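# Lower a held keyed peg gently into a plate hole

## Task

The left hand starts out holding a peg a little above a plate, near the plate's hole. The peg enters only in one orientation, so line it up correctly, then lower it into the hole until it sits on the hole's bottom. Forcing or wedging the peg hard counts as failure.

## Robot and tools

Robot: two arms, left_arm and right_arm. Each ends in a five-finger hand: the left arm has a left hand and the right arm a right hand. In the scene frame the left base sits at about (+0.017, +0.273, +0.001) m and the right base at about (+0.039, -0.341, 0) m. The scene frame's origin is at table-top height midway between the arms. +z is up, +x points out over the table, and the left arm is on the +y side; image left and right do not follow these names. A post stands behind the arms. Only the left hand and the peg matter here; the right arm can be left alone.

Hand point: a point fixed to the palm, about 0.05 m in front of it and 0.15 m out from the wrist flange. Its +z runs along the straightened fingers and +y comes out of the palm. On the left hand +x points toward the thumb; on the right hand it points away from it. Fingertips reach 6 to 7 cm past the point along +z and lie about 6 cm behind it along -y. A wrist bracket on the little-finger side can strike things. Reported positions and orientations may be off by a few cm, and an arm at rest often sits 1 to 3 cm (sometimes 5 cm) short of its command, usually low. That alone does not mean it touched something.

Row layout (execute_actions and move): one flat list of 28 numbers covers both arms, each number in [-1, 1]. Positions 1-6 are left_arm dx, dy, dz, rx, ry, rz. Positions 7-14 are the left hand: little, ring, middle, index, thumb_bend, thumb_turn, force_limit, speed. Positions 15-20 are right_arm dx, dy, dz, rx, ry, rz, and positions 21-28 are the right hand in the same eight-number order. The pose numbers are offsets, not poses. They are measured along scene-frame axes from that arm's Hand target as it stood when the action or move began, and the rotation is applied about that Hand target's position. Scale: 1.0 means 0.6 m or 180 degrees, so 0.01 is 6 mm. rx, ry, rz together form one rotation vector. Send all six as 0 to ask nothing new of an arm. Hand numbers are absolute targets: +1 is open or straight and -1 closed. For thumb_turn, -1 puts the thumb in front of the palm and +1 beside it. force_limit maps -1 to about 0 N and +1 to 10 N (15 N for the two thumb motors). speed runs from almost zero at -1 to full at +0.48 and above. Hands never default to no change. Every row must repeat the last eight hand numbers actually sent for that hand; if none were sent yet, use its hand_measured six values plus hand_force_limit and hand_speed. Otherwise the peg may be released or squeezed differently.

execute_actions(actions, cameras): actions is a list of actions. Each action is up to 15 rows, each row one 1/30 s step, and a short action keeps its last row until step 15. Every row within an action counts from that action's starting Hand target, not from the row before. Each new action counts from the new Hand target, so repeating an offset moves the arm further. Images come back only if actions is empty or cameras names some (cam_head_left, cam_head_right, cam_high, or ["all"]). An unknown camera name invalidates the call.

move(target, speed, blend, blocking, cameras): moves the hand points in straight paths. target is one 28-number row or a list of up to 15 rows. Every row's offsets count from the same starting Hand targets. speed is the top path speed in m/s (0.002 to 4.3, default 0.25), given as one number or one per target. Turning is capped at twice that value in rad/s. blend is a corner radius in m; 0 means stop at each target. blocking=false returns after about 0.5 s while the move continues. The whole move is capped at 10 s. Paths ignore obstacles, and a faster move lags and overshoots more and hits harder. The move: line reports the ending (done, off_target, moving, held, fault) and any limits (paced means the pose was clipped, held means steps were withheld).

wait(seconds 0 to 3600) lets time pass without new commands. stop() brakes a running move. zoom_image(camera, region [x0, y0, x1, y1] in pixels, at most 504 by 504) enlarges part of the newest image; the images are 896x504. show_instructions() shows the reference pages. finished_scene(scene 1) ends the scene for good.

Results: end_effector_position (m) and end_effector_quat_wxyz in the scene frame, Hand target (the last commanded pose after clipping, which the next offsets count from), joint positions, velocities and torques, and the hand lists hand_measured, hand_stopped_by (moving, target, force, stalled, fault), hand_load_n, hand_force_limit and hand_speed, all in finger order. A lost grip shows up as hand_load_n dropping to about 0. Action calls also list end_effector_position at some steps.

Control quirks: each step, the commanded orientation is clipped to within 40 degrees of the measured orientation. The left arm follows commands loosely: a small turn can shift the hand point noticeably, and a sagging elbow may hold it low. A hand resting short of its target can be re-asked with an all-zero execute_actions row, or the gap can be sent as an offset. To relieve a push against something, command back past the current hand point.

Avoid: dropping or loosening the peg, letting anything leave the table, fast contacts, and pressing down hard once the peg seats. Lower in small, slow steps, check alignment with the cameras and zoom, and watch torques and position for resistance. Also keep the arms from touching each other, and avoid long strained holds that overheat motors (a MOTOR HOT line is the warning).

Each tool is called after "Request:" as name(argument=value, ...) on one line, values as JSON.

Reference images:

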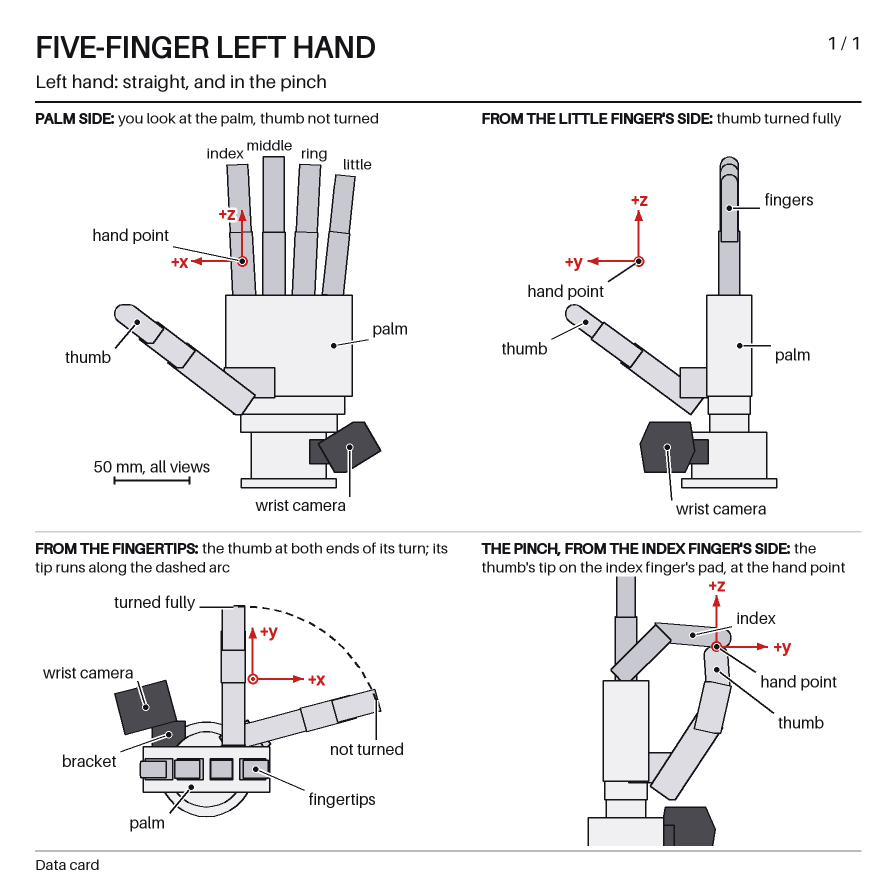

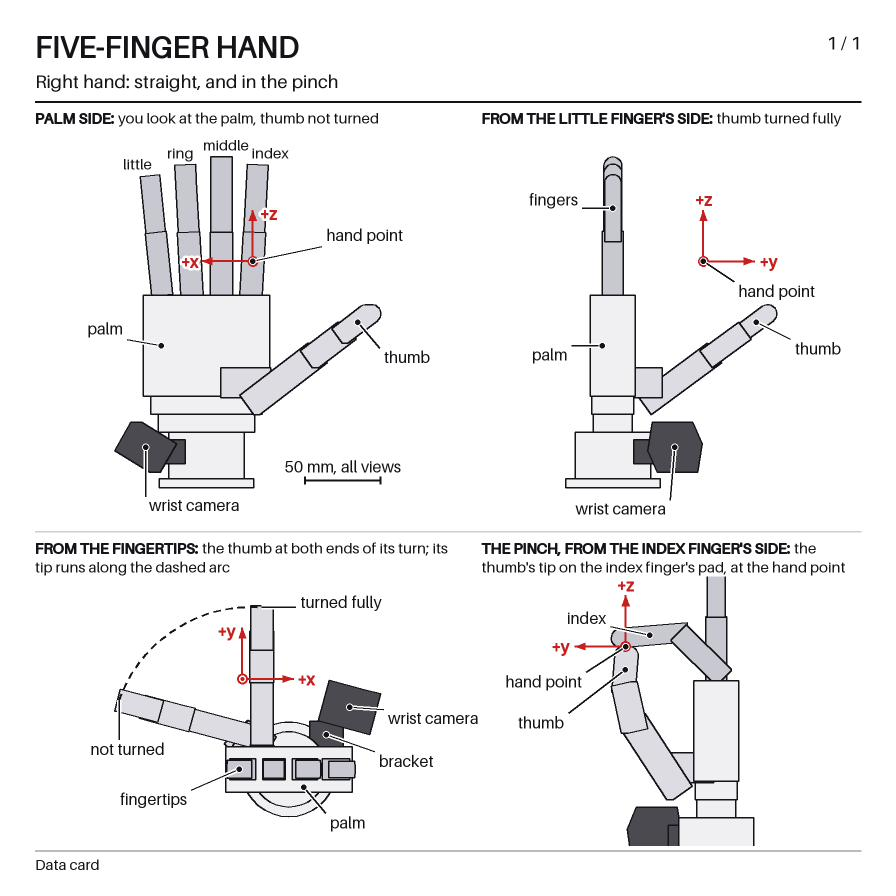

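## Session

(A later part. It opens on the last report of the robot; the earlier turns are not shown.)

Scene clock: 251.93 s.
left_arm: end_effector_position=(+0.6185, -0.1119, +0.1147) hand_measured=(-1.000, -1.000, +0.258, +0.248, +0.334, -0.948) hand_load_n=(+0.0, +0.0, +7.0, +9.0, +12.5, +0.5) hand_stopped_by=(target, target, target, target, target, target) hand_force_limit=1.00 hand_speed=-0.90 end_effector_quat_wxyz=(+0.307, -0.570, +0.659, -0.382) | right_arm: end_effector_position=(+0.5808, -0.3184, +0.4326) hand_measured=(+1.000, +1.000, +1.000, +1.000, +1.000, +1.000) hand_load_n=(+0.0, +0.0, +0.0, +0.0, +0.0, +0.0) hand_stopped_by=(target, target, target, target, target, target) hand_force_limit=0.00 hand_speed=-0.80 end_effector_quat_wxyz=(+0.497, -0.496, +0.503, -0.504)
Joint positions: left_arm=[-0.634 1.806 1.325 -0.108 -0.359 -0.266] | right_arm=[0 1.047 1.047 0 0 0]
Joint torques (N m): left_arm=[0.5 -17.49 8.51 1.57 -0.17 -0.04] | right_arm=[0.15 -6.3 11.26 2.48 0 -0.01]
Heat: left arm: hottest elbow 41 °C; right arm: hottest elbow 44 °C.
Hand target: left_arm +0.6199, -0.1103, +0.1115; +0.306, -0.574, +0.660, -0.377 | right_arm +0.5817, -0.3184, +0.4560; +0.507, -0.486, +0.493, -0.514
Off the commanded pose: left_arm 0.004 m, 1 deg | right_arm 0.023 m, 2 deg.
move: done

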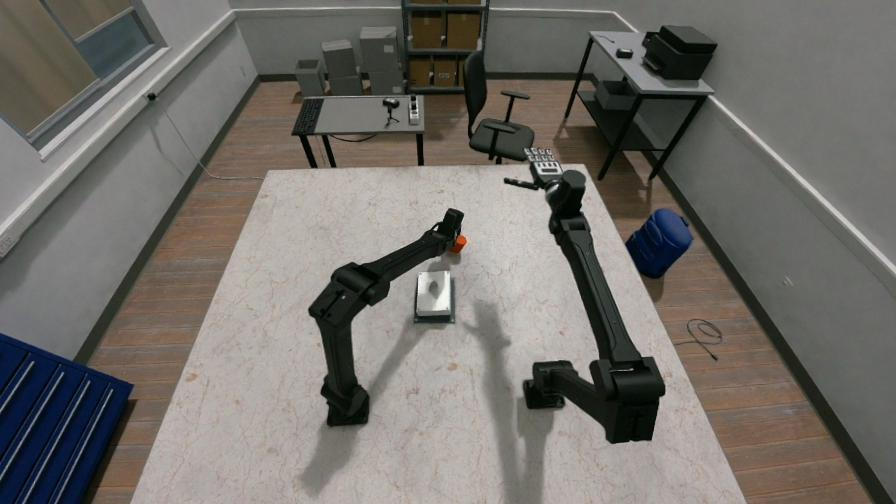

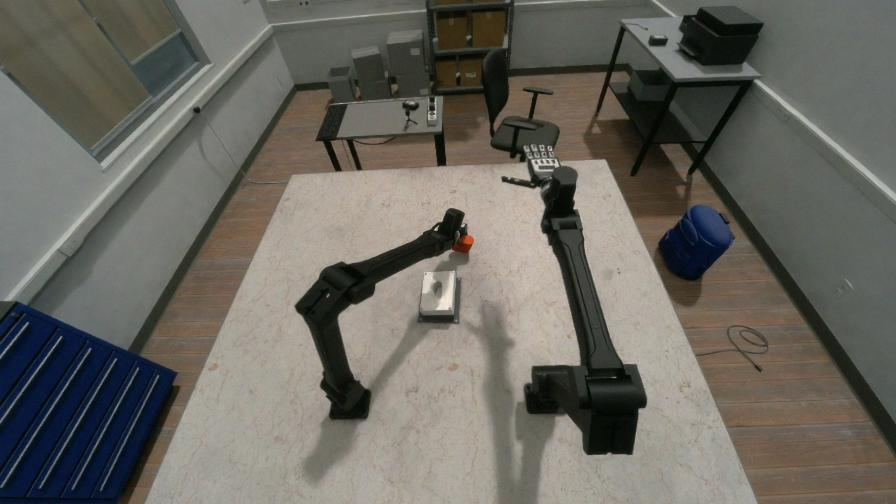

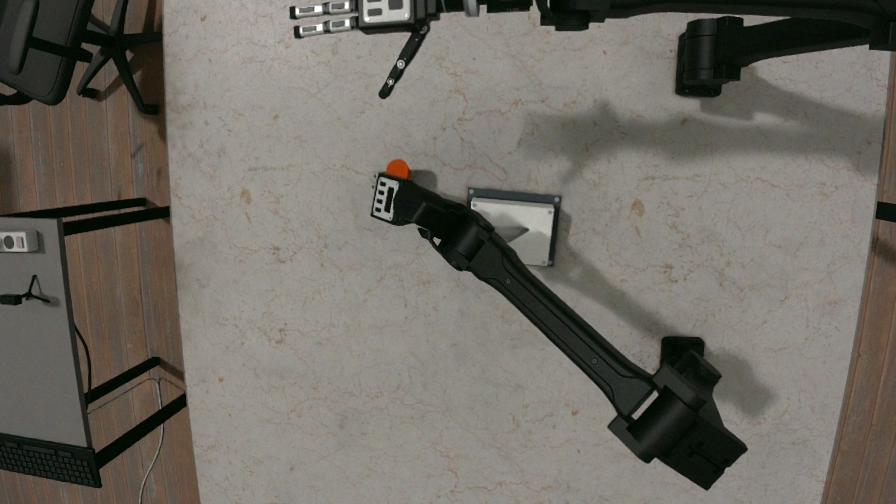

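Request:
move(target=[0,0,-0.045,0,0,0,-1.0,-1.0,0.256,0.246,0.326,-0.948,1.0,-0.9,0,0,0,0,0,0,1,1,1,1,1,1,0,-0.8], speed=0.04, cameras=["cam_head_left","cam_head_right"])

Request:
zoom_image(camera="cam_head_left", region=[440, 215, 500, 275])

Request:
zoom_image(camera="cam_head_right", region=[440, 215, 500, 275])

Scene clock: 260.20 s.
left_arm: end_effector_position=(+0.6214, -0.1139, +0.1141) hand_measured=(-1.000, -1.000, +0.258, +0.248, +0.334, -0.948) hand_load_n=(+0.0, +0.0, +8.0, +8.5, +12.0, +0.0) hand_stopped_by=(target, target, target, target, target, target) hand_force_limit=1.00 hand_speed=-0.90 end_effector_quat_wxyz=(+0.310, -0.569, +0.654, -0.392) | right_arm: end_effector_position=(+0.5808, -0.3184, +0.4326) hand_measured=(+1.000, +1.000, +1.000, +1.000, +1.000, +1.000) hand_load_n=(+0.0, +0.0, +0.0, +0.0, +0.0, -0.5) hand_stopped_by=(target, target, target, target, target, target) hand_force_limit=0.00 hand_speed=-0.80 end_effector_quat_wxyz=(+0.497, -0.496, +0.503, -0.504)
Joint positions: left_arm=[-0.634 1.81 1.316 -0.071 -0.359 -0.266] | right_arm=[0 1.047 1.047 0 0 0]
Joint torques (N m): left_arm=[0.38 -15.33 6.78 2.44 -0.16 -0.04] | right_arm=[0.15 -6.3 11.26 2.48 0 -0.01]
Heat: left arm: hottest elbow 41 °C; right arm: hottest elbow 44 °C.
Hand target: left_arm +0.6199, -0.1102, +0.0844; +0.306, -0.574, +0.660, -0.377 | right_arm +0.5817, -0.3184, +0.4560; +0.507, -0.486, +0.493, -0.514
Off the commanded pose: left_arm 0.030 m, 2 deg | right_arm 0.023 m, 2 deg.
move: off_target (left_arm)

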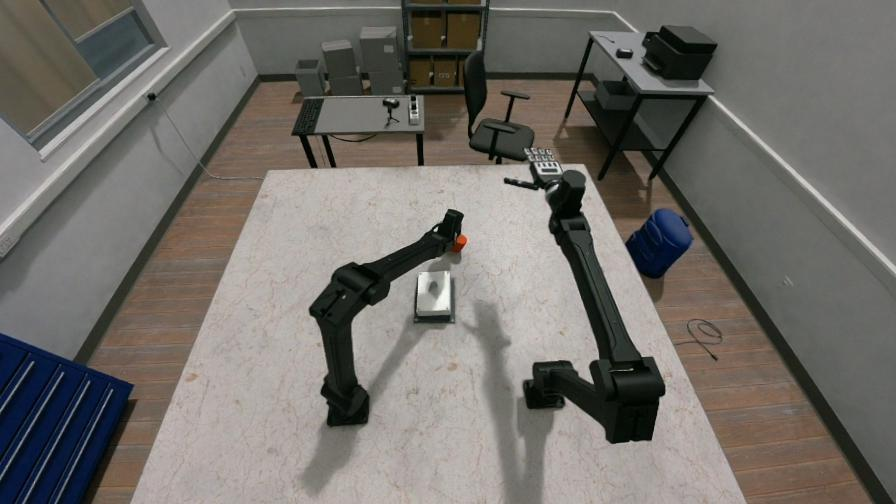

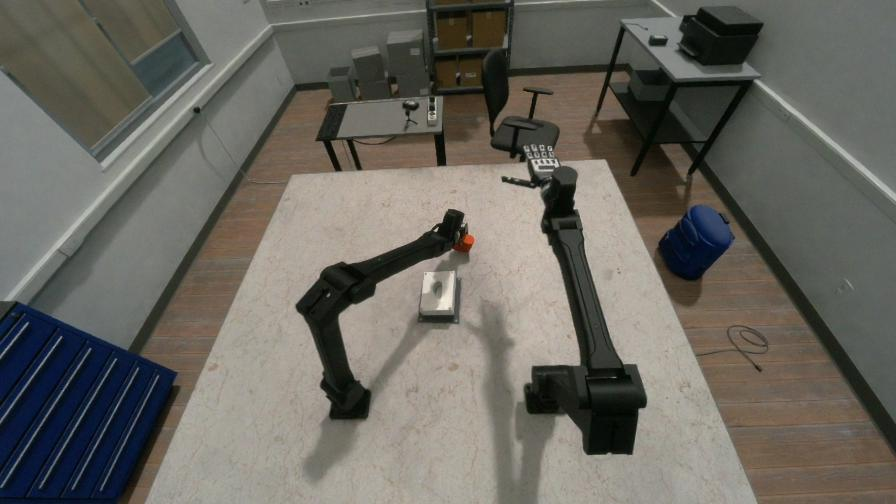

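Scaled by 8.400 from the camera's image (finer frame: 1280x720).

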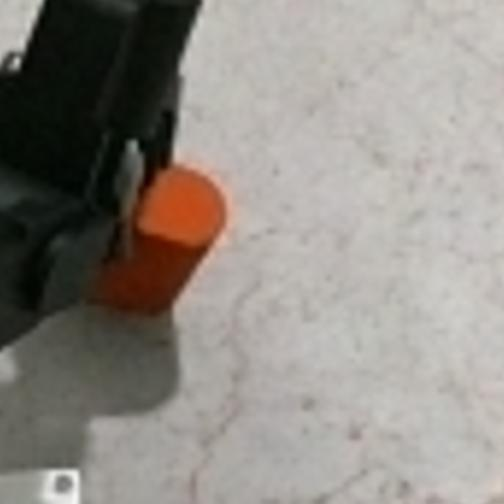

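Scaled by 8.400 from the camera's image (finer frame: 1280x720).

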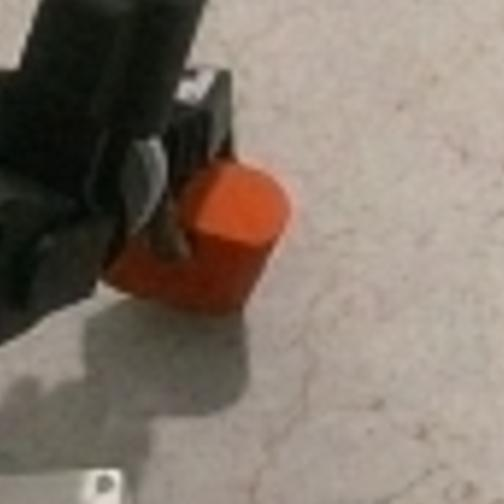

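Request:
move(target=[0,0,0.045,0,0,0,-1.0,-1.0,0.256,0.246,0.326,-0.948,1.0,-0.9,0,0,0,0,0,0,1,1,1,1,1,1,0,-0.8], speed=0.04, cameras=["cam_high","cam_head_left","cam_head_right"])

Request:
zoom_image(camera="cam_high", region=[360, 140, 440, 230])

Request:
zoom_image(camera="cam_head_right", region=[440, 215, 500, 275])

Scene clock: 269.63 s.
left_arm: end_effector_position=(+0.6175, -0.1113, +0.1128) hand_measured=(-1.000, -1.000, +0.258, +0.248, +0.334, -0.948) hand_load_n=(+0.0, +0.0, +7.0, +9.5, +12.0, +0.5) hand_stopped_by=(target, target, target, target, target, target) hand_force_limit=1.00 hand_speed=-0.90 end_effector_quat_wxyz=(+0.307, -0.571, +0.658, -0.384) | right_arm: end_effector_position=(+0.5808, -0.3184, +0.4326) hand_measured=(+1.000, +1.000, +1.000, +1.000, +1.000, +1.000) hand_load_n=(+0.0, +0.0, +0.0, +0.0, +0.0, -0.5) hand_stopped_by=(target, target, target, target, target, target) hand_force_limit=0.00 hand_speed=-0.80 end_effector_quat_wxyz=(+0.497, -0.496, +0.503, -0.504)
Joint positions: left_arm=[-0.634 1.805 1.316 -0.096 -0.359 -0.269] | right_arm=[0 1.047 1.047 0 0 0]
Joint torques (N m): left_arm=[0.44 -17.32 9.2 1.09 -0.16 -0.03] | right_arm=[0.09 -6.24 11.26 2.47 0 0]
Heat: left arm: hottest elbow 40 °C; right arm: hottest elbow 44 °C.
Hand target: left_arm +0.6199, -0.1102, +0.1116; +0.306, -0.574, +0.660, -0.377 | right_arm +0.5817, -0.3184, +0.4560; +0.507, -0.486, +0.493, -0.514
Off the commanded pose: left_arm 0.003 m, 1 deg | right_arm 0.023 m, 2 deg.
move: done

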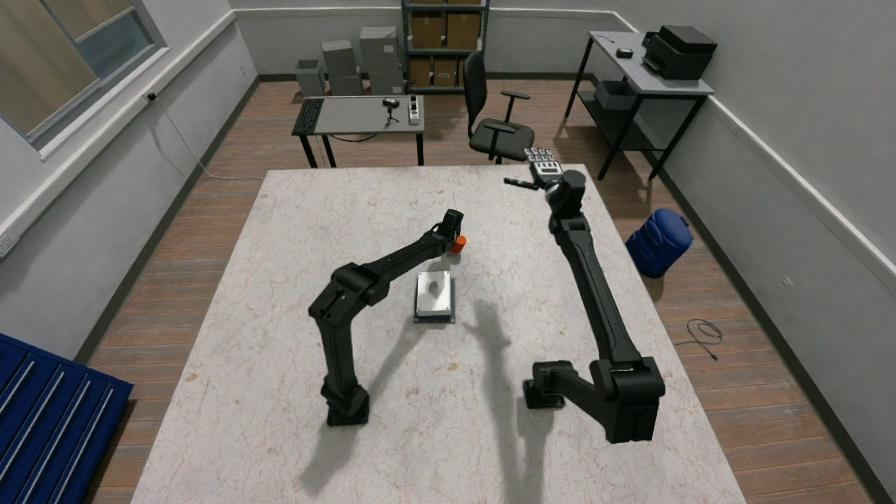

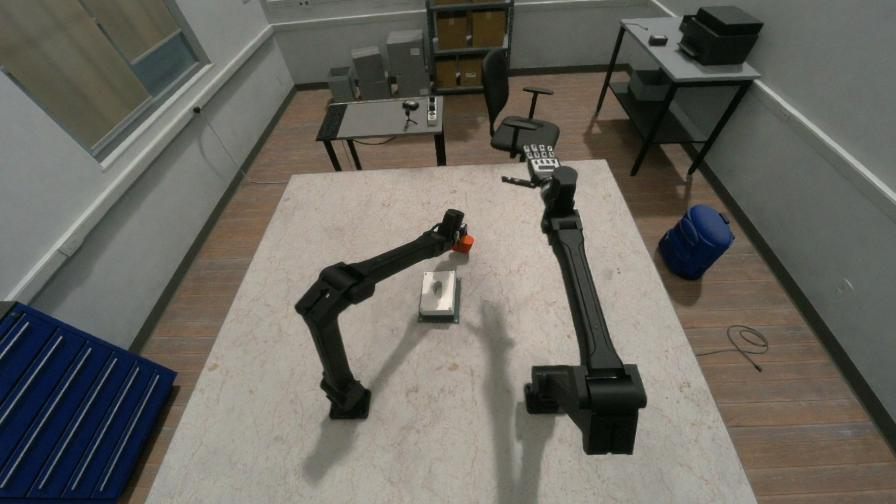

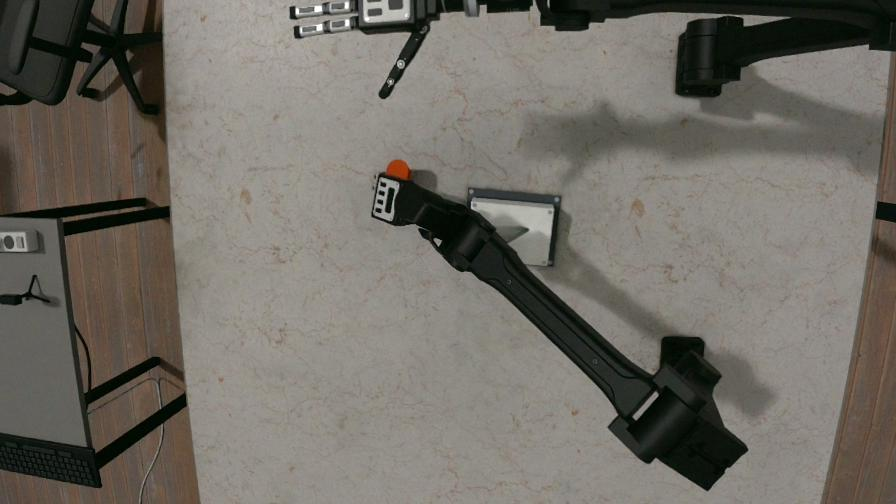

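Scaled by 5.600 from the camera's image (finer frame: 1280x720).

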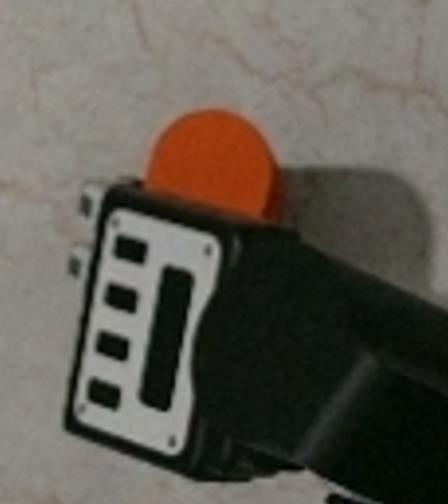

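Scaled by 8.400 from the camera's image (finer frame: 1280x720).

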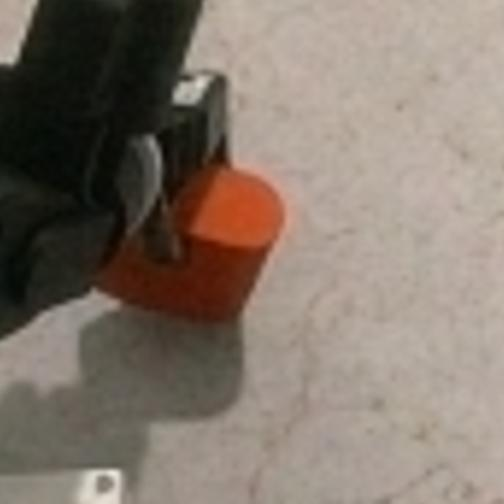

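Request:
move(target=[0,0,0,0,0,0,-1.0,-1.0,0.45,0.45,0.55,-0.948,1.0,-0.7,0,0,0,0,0,0,1,1,1,1,1,1,0,-0.8], speed=0.04, cameras=["cam_high","cam_head_left","cam_head_right"])

Request:
zoom_image(camera="cam_high", region=[360, 140, 440, 230])

Request:
zoom_image(camera="cam_head_right", region=[440, 215, 500, 275])

Scene clock: 276.80 s.
left_arm: end_effector_position=(+0.6154, -0.1099, +0.1101) hand_measured=(-1.000, -1.000, +0.450, +0.450, +0.550, -0.948) hand_load_n=(+0.0, +0.0, +0.0, +0.0, +0.0, +0.0) hand_stopped_by=(target, target, target, target, target, target) hand_force_limit=1.00 hand_speed=-0.70 end_effector_quat_wxyz=(+0.306, -0.572, +0.661, -0.378) | right_arm: end_effector_position=(+0.5808, -0.3184, +0.4326) hand_measured=(+1.000, +1.000, +1.000, +1.000, +1.000, +1.000) hand_load_n=(+0.0, +0.0, +0.0, +0.0, +0.0, -0.5) hand_stopped_by=(target, target, target, target, target, target) hand_force_limit=0.00 hand_speed=-0.80 end_effector_quat_wxyz=(+0.497, -0.496, +0.503, -0.504)
Joint positions: left_arm=[-0.634 1.805 1.316 -0.109 -0.359 -0.269] | right_arm=[0 1.047 1.047 0 0 0]
Joint torques (N m): left_arm=[0.44 -17.32 9.2 1.55 -0.16 -0.01] | right_arm=[0.15 -6.3 11.28 2.5 0 0]
Heat: left arm: hottest elbow 40 °C; right arm: hottest elbow 44 °C.
Hand target: left_arm +0.6199, -0.1103, +0.1116; +0.306, -0.574, +0.660, -0.378 | right_arm +0.5817, -0.3184, +0.4560; +0.507, -0.486, +0.493, -0.514
Off the commanded pose: left_arm 0.005 m, 0 deg | right_arm 0.023 m, 2 deg.
move: done

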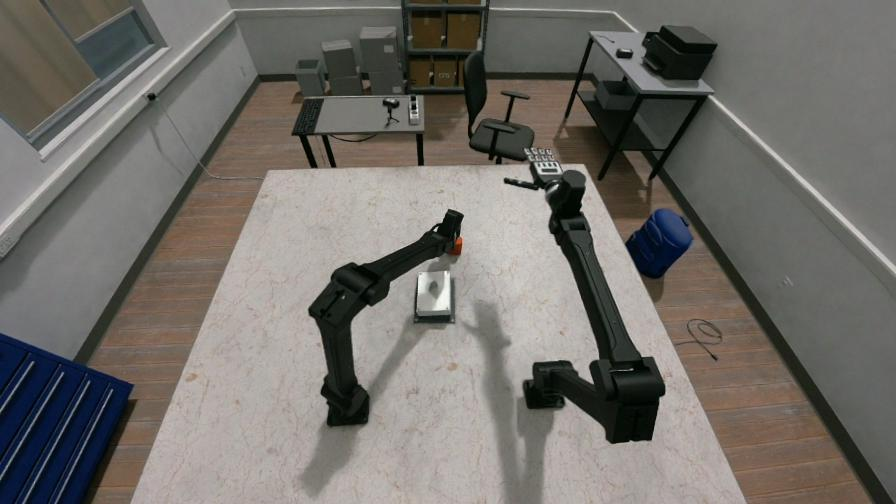

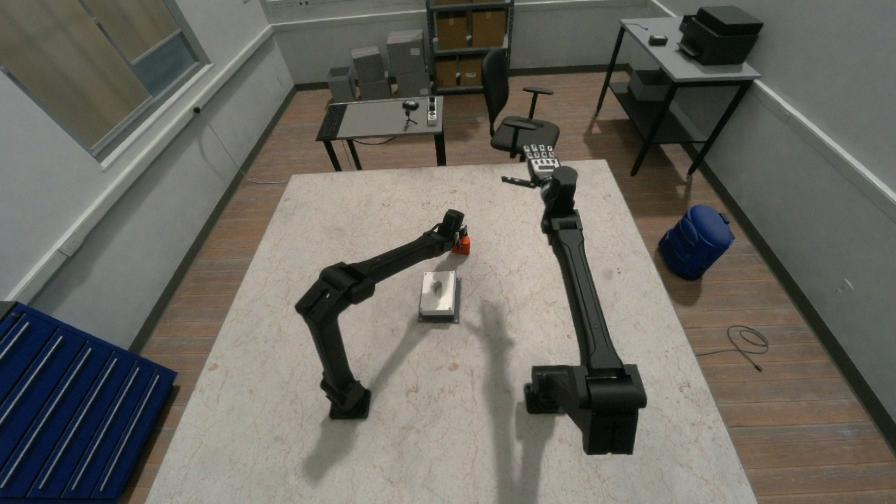

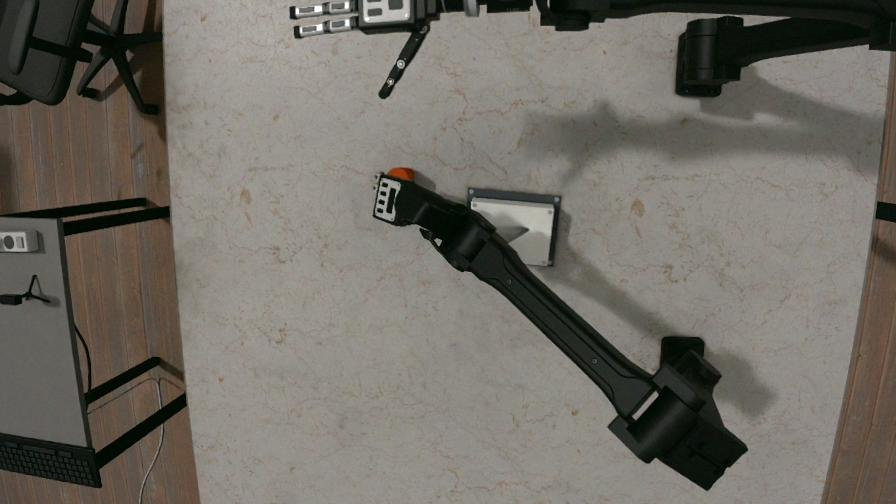

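Scaled by 5.600 from the camera's image (finer frame: 1280x720).

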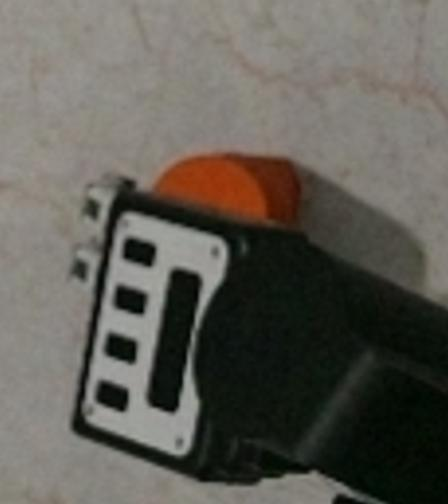

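Scaled by 8.400 from the camera's image (finer frame: 1280x720).

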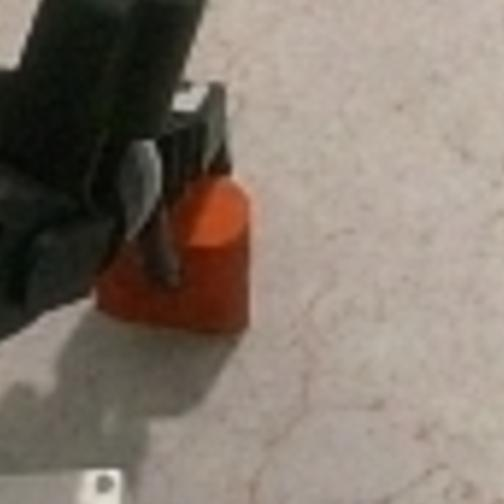

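Request:
move(target=[[0,0,0,0,0,0,-1.0,-1.0,0.9,0.9,1.0,-0.948,1.0,-0.6,0,0,0,0,0,0,1,1,1,1,1,1,0,-0.8],[0,0,0.02,0,0,0,-1.0,-1.0,0.9,0.9,1.0,-0.948,1.0,-0.6,0,0,0,0,0,0,1,1,1,1,1,1,0,-0.8]], speed=0.04, cameras=["cam_high","cam_head_left","cam_head_right"])

Request:
zoom_image(camera="cam_high", region=[360, 140, 440, 230])

Request:
zoom_image(camera="cam_head_right", region=[440, 215, 500, 275])

Request:
zoom_image(camera="cam_head_left", region=[440, 215, 500, 275])

Scene clock: 284.97 s.
left_arm: end_effector_position=(+0.6108, -0.1067, +0.1046) hand_measured=(-1.000, -1.000, +0.900, +0.900, +1.000, -0.948) hand_load_n=(+0.5, +0.5, +0.0, +0.0, +0.0, +0.0) hand_stopped_by=(target, target, target, target, target, target) hand_force_limit=1.00 hand_speed=-0.60 end_effector_quat_wxyz=(+0.302, -0.574, +0.667, -0.366) | right_arm: end_effector_position=(+0.5808, -0.3184, +0.4326) hand_measured=(+1.000, +1.000, +1.000, +1.000, +1.000, +1.000) hand_load_n=(+0.0, +0.0, +0.0, +0.0, +0.0, -0.5) hand_stopped_by=(target, target, target, target, target, target) hand_force_limit=0.00 hand_speed=-0.80 end_effector_quat_wxyz=(+0.497, -0.496, +0.503, -0.504)
Joint positions: left_arm=[-0.634 1.805 1.316 -0.138 -0.359 -0.269] | right_arm=[0 1.047 1.047 0 0 0]
Joint torques (N m): left_arm=[0.44 -18.49 10.18 1.54 -0.17 -0.01] | right_arm=[0.21 -6.36 11.26 2.47 0 -0.01]
Heat: left arm: hottest elbow 40 °C; right arm: hottest elbow 44 °C.
Hand target: left_arm +0.6199, -0.1103, +0.1235; +0.305, -0.574, +0.660, -0.377 | right_arm +0.5817, -0.3184, +0.4560; +0.507, -0.486, +0.493, -0.514
Off the commanded pose: left_arm 0.021 m, 2 deg | right_arm 0.023 m, 2 deg.
move: off_target (left_arm)

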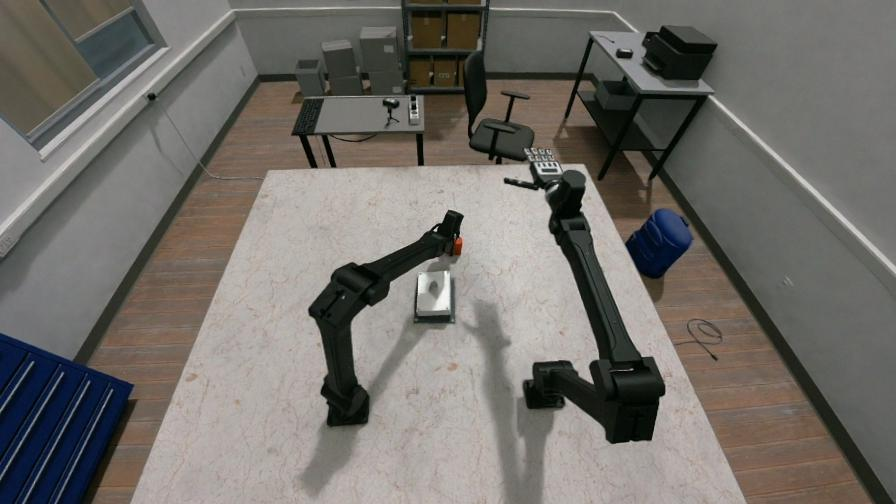

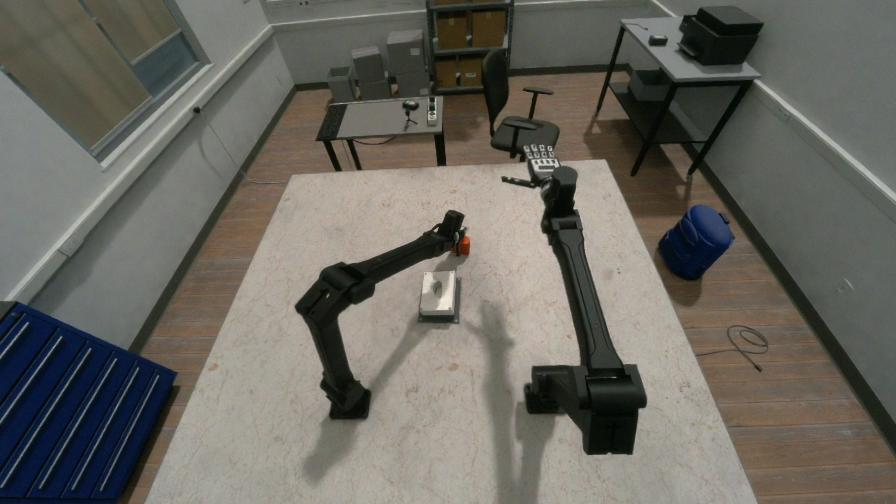

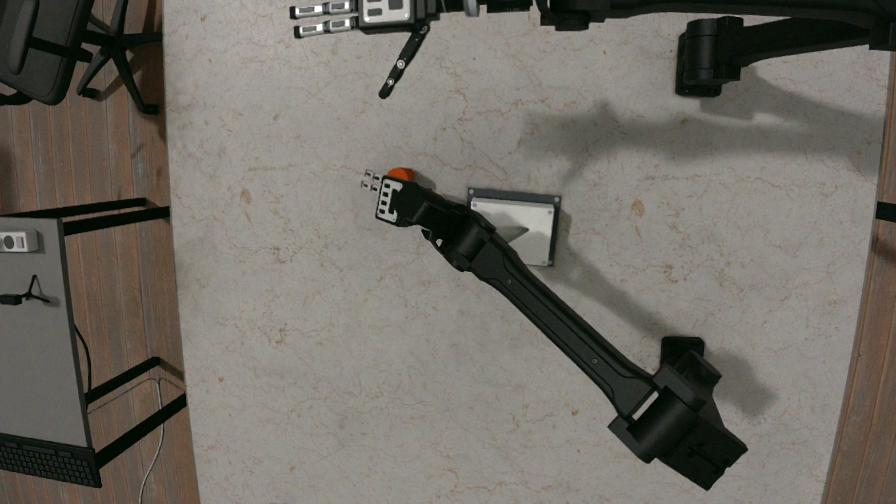

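Scaled by 5.600 from the camera's image (finer frame: 1280x720).

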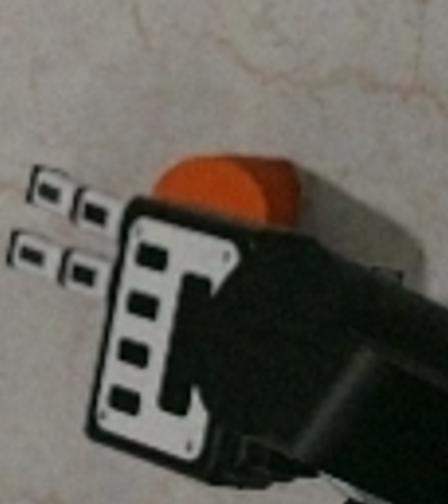

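Scaled by 8.400 from the camera's image (finer frame: 1280x720).

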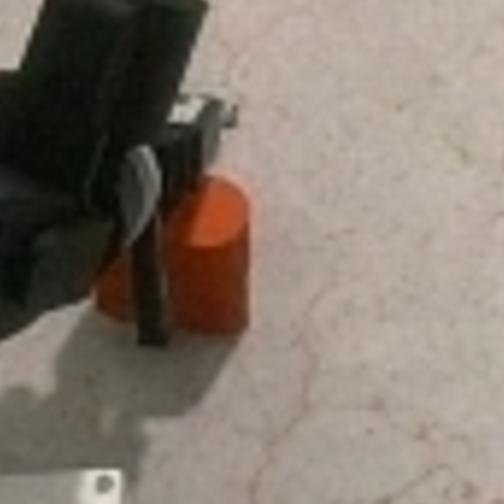

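Scaled by 8.400 from the camera's image (finer frame: 1280x720).

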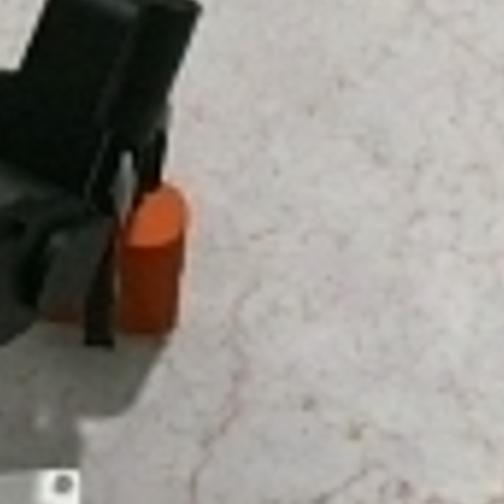

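Request:
move(target=[[0,0,0.15,0,0,0,-1.0,-1.0,0.9,0.9,1.0,-0.948,1.0,-0.6,0,0,0,0,0,0,1,1,1,1,1,1,0,-0.8],[-0.15,0.45,0.35,0,0,0,-1.0,-1.0,0.9,0.9,1.0,-0.948,1.0,-0.6,0,0,0,0,0,0,1,1,1,1,1,1,0,-0.8]], speed=[0.06, 0.25], cameras=["cam_high","cam_head_left","cam_head_right"])

Request:
zoom_image(camera="cam_high", region=[360, 140, 440, 230])

Request:
zoom_image(camera="cam_head_right", region=[430, 205, 500, 275])

Request:
zoom_image(camera="cam_head_left", region=[430, 205, 500, 275])

Scene clock: 294.07 s.
left_arm: end_effector_position=(+0.5332, +0.1553, +0.3475) hand_measured=(-1.000, -1.000, +0.900, +0.900, +1.000, -0.948) hand_load_n=(+0.0, +0.0, +0.0, +0.0, +0.0, +0.5) hand_stopped_by=(target, target, target, target, target, target) hand_force_limit=1.00 hand_speed=-0.60 end_effector_quat_wxyz=(+0.310, -0.572, +0.651, -0.390) | right_arm: end_effector_position=(+0.5808, -0.3184, +0.4326) hand_measured=(+1.000, +1.000, +1.000, +1.000, +1.000, +1.000) hand_load_n=(+0.0, +0.0, +0.0, -0.5, +0.0, -0.5) hand_stopped_by=(target, target, target, target, target, target) hand_force_limit=0.00 hand_speed=-0.80 end_effector_quat_wxyz=(+0.497, -0.496, +0.503, -0.504)
Joint positions: left_arm=[-0.182 1.192 1.257 -0.592 0.022 -0.037] | right_arm=[0 1.047 1.047 0 0 0]
Joint torques (N m): left_arm=[0.67 -9.35 7.88 1.66 0.09 0.14] | right_arm=[0.09 -6.3 11.26 2.48 0 0]
Heat: left arm: hottest elbow 40 °C; right arm: hottest elbow 44 °C.
Hand target: left_arm +0.5299, +0.1598, +0.3335; +0.306, -0.574, +0.660, -0.377 | right_arm +0.5817, -0.3184, +0.4560; +0.507, -0.486, +0.493, -0.514
Off the commanded pose: left_arm 0.015 m, 2 deg | right_arm 0.023 m, 2 deg.
move: off_target (left_arm)

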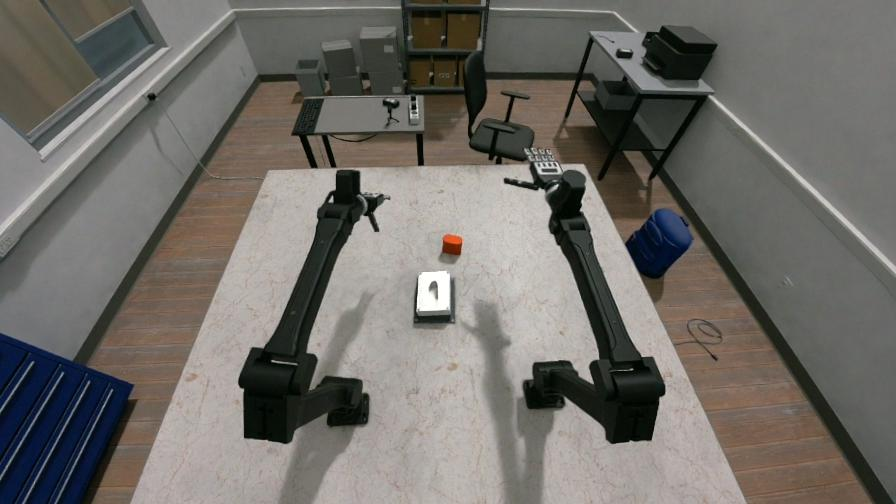

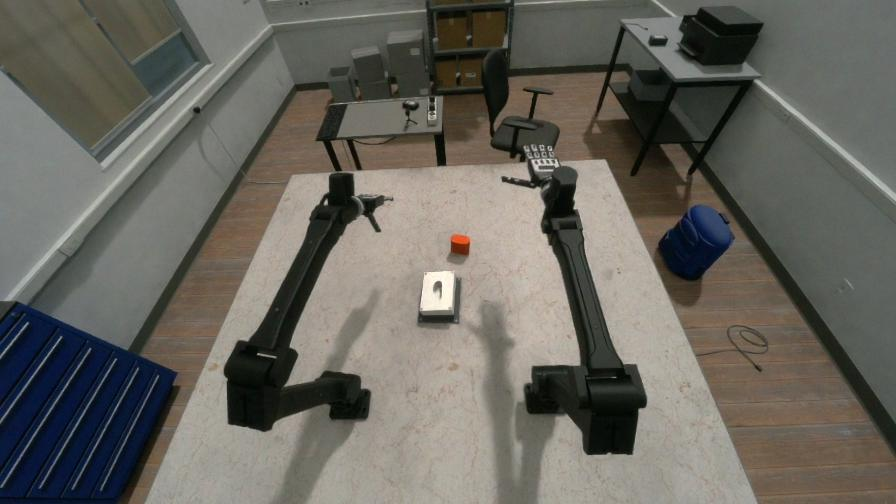

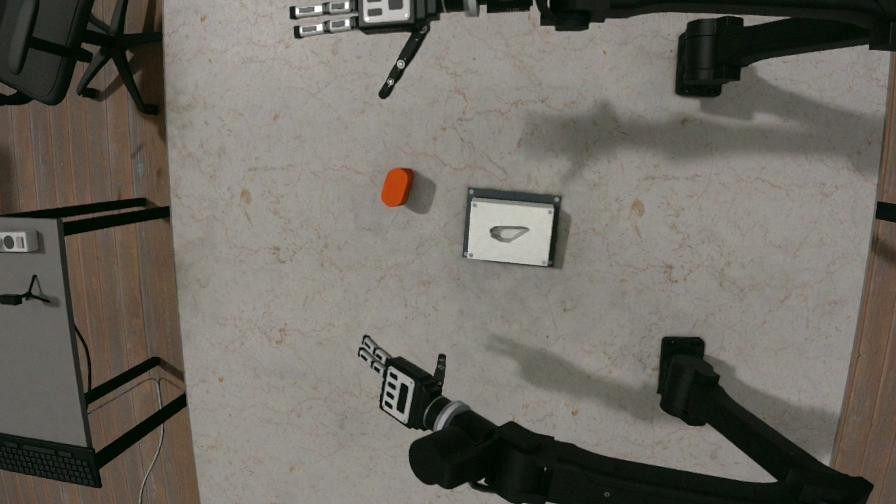

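Scaled by 5.600 from the camera's image (finer frame: 1280x720).

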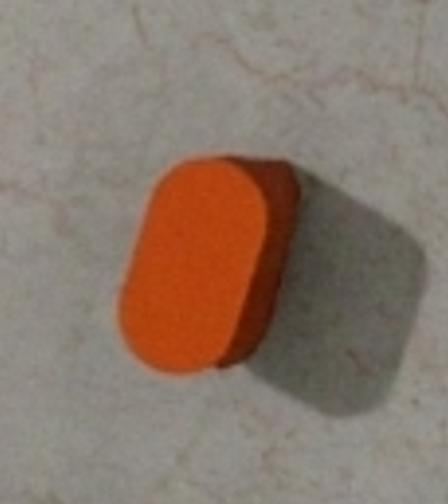

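Scaled by 7.200 from the camera's image (finer frame: 1280x720).

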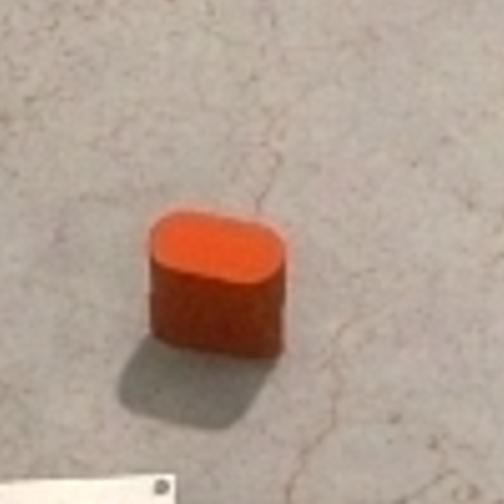

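Scaled by 7.200 from the camera's image (finer frame: 1280x720).

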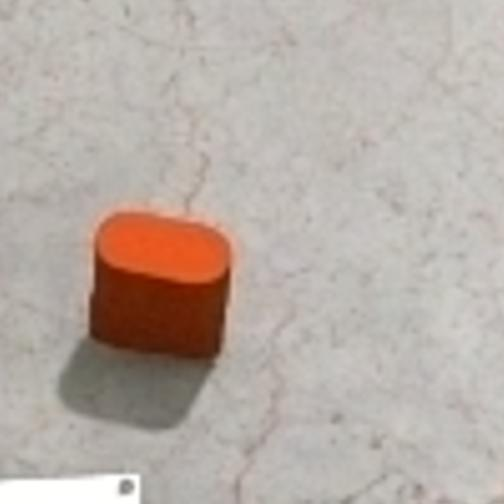

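Request:
move(target=[[-0.217,0.233,0,0,0,0,-1.0,-1.0,0.9,0.9,1.0,-0.948,1.0,-0.6,0.03,0.15,-0.1,0.0317,0.1919,-0.0925,-1,-1,0.9,0.9,1,-1,0,-0.3],[-0.217,0.233,0,0,0,0,-1.0,-1.0,0.9,0.9,1.0,-0.948,1.0,-0.6,0.07,0.415,-0.23,0.0317,0.1919,-0.0925,-1,-1,0.9,0.9,1,-1,0,-0.3]], speed=0.2, cameras=["cam_high","cam_head_left","cam_head_right"])

Request:
zoom_image(camera="cam_high", region=[350, 120, 470, 240])

Request:
zoom_image(camera="cam_head_right", region=[430, 185, 520, 275])

Request:
zoom_image(camera="cam_head_left", region=[430, 185, 520, 275])

Scene clock: 329.13 s.
left_arm: end_effector_position=(+0.4053, +0.2968, +0.3432) hand_measured=(-1.000, -1.000, +0.900, +0.900, +1.000, -0.948) hand_load_n=(+0.5, +0.0, +0.0, +0.0, +0.0, +0.0) hand_stopped_by=(target, target, target, target, target, target) hand_force_limit=1.00 hand_speed=-0.60 end_effector_quat_wxyz=(+0.310, -0.571, +0.656, -0.384) | right_arm: end_effector_position=(+0.6110, -0.0820, +0.2930) hand_measured=(-1.000, +1.000, +0.900, +0.900, +1.000, -1.000) hand_load_n=(+0.0, -0.5, +0.0, +0.0, +0.0, +0.0) hand_stopped_by=(target, fault, target, target, target, target) hand_force_limit=0.00 hand_speed=-0.30 end_effector_quat_wxyz=(+0.255, -0.531, +0.709, -0.388)
Joint positions: left_arm=[0.274 0.884 1.062 -0.77 0.407 0.222] | right_arm=[0.569 1.579 1.58 -0.84 0.701 0.561]
Joint torques (N m): left_arm=[0.91 -5.19 7.62 1.58 0.28 0.14] | right_arm=[0.73 -12.45 12.49 2.04 0.48 0.09]
Heat: left arm: hottest elbow 40 °C; right arm: hottest elbow 44 °C.
Hand target: left_arm +0.3997, +0.2996, +0.3335; +0.306, -0.574, +0.660, -0.377 | right_arm +0.6237, -0.0695, +0.3179; +0.282, -0.515, +0.709, -0.389
Off the commanded pose: left_arm 0.012 m, 1 deg | right_arm 0.031 m, 4 deg.
move: off_target (left_arm, right_arm)

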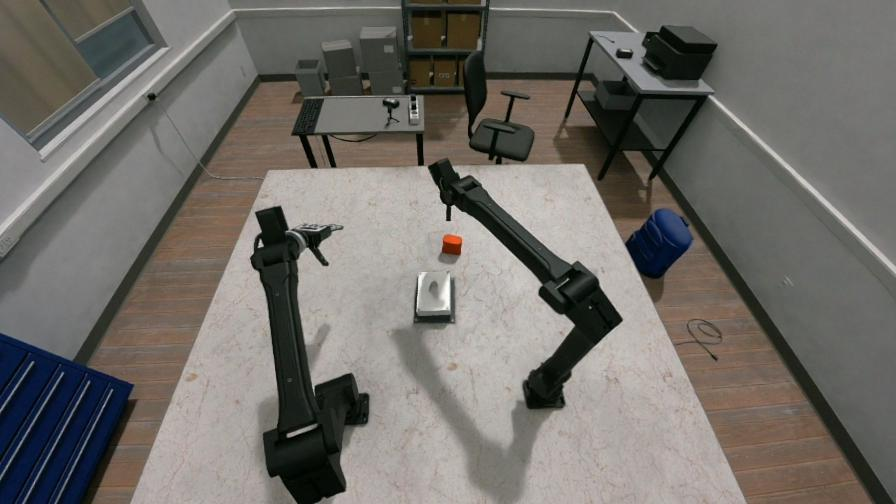

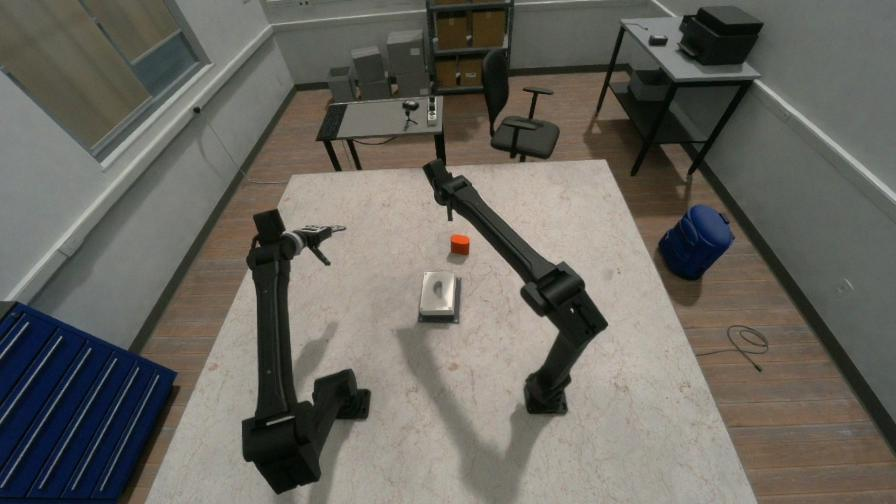

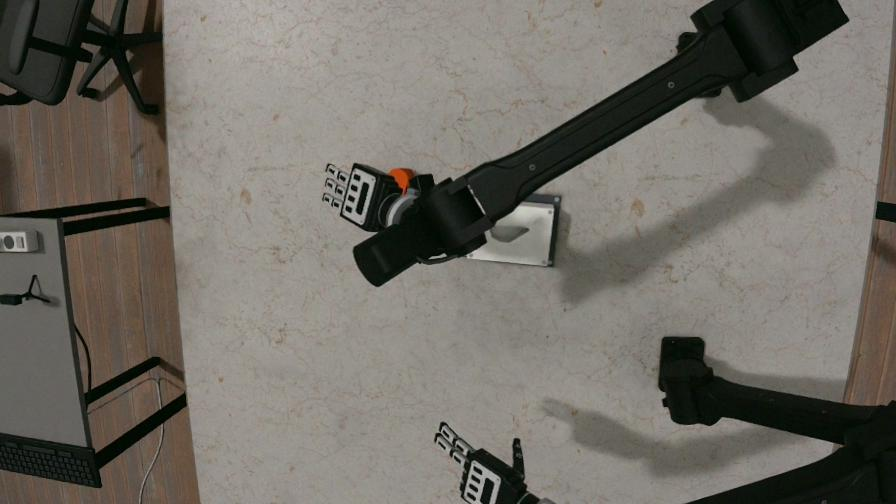

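Scaled by 4.200 from the camera's image (finer frame: 1280x720).

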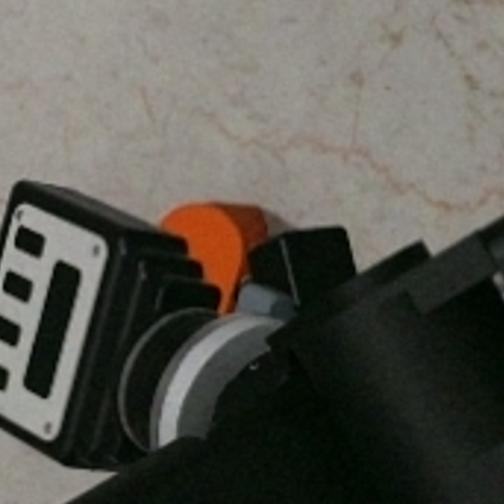

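Scaled by 5.600 from the camera's image (finer frame: 1280x720).

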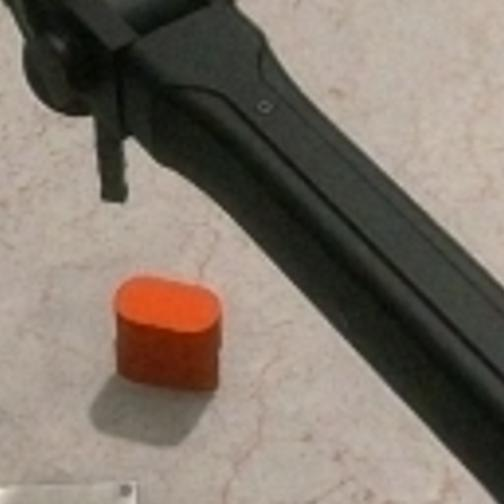

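Scaled by 5.600 from the camera's image (finer frame: 1280x720).

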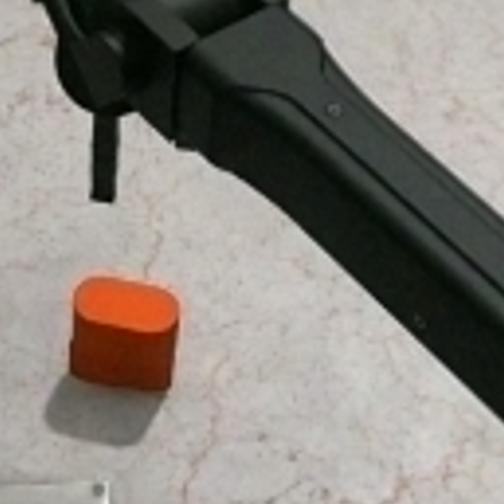

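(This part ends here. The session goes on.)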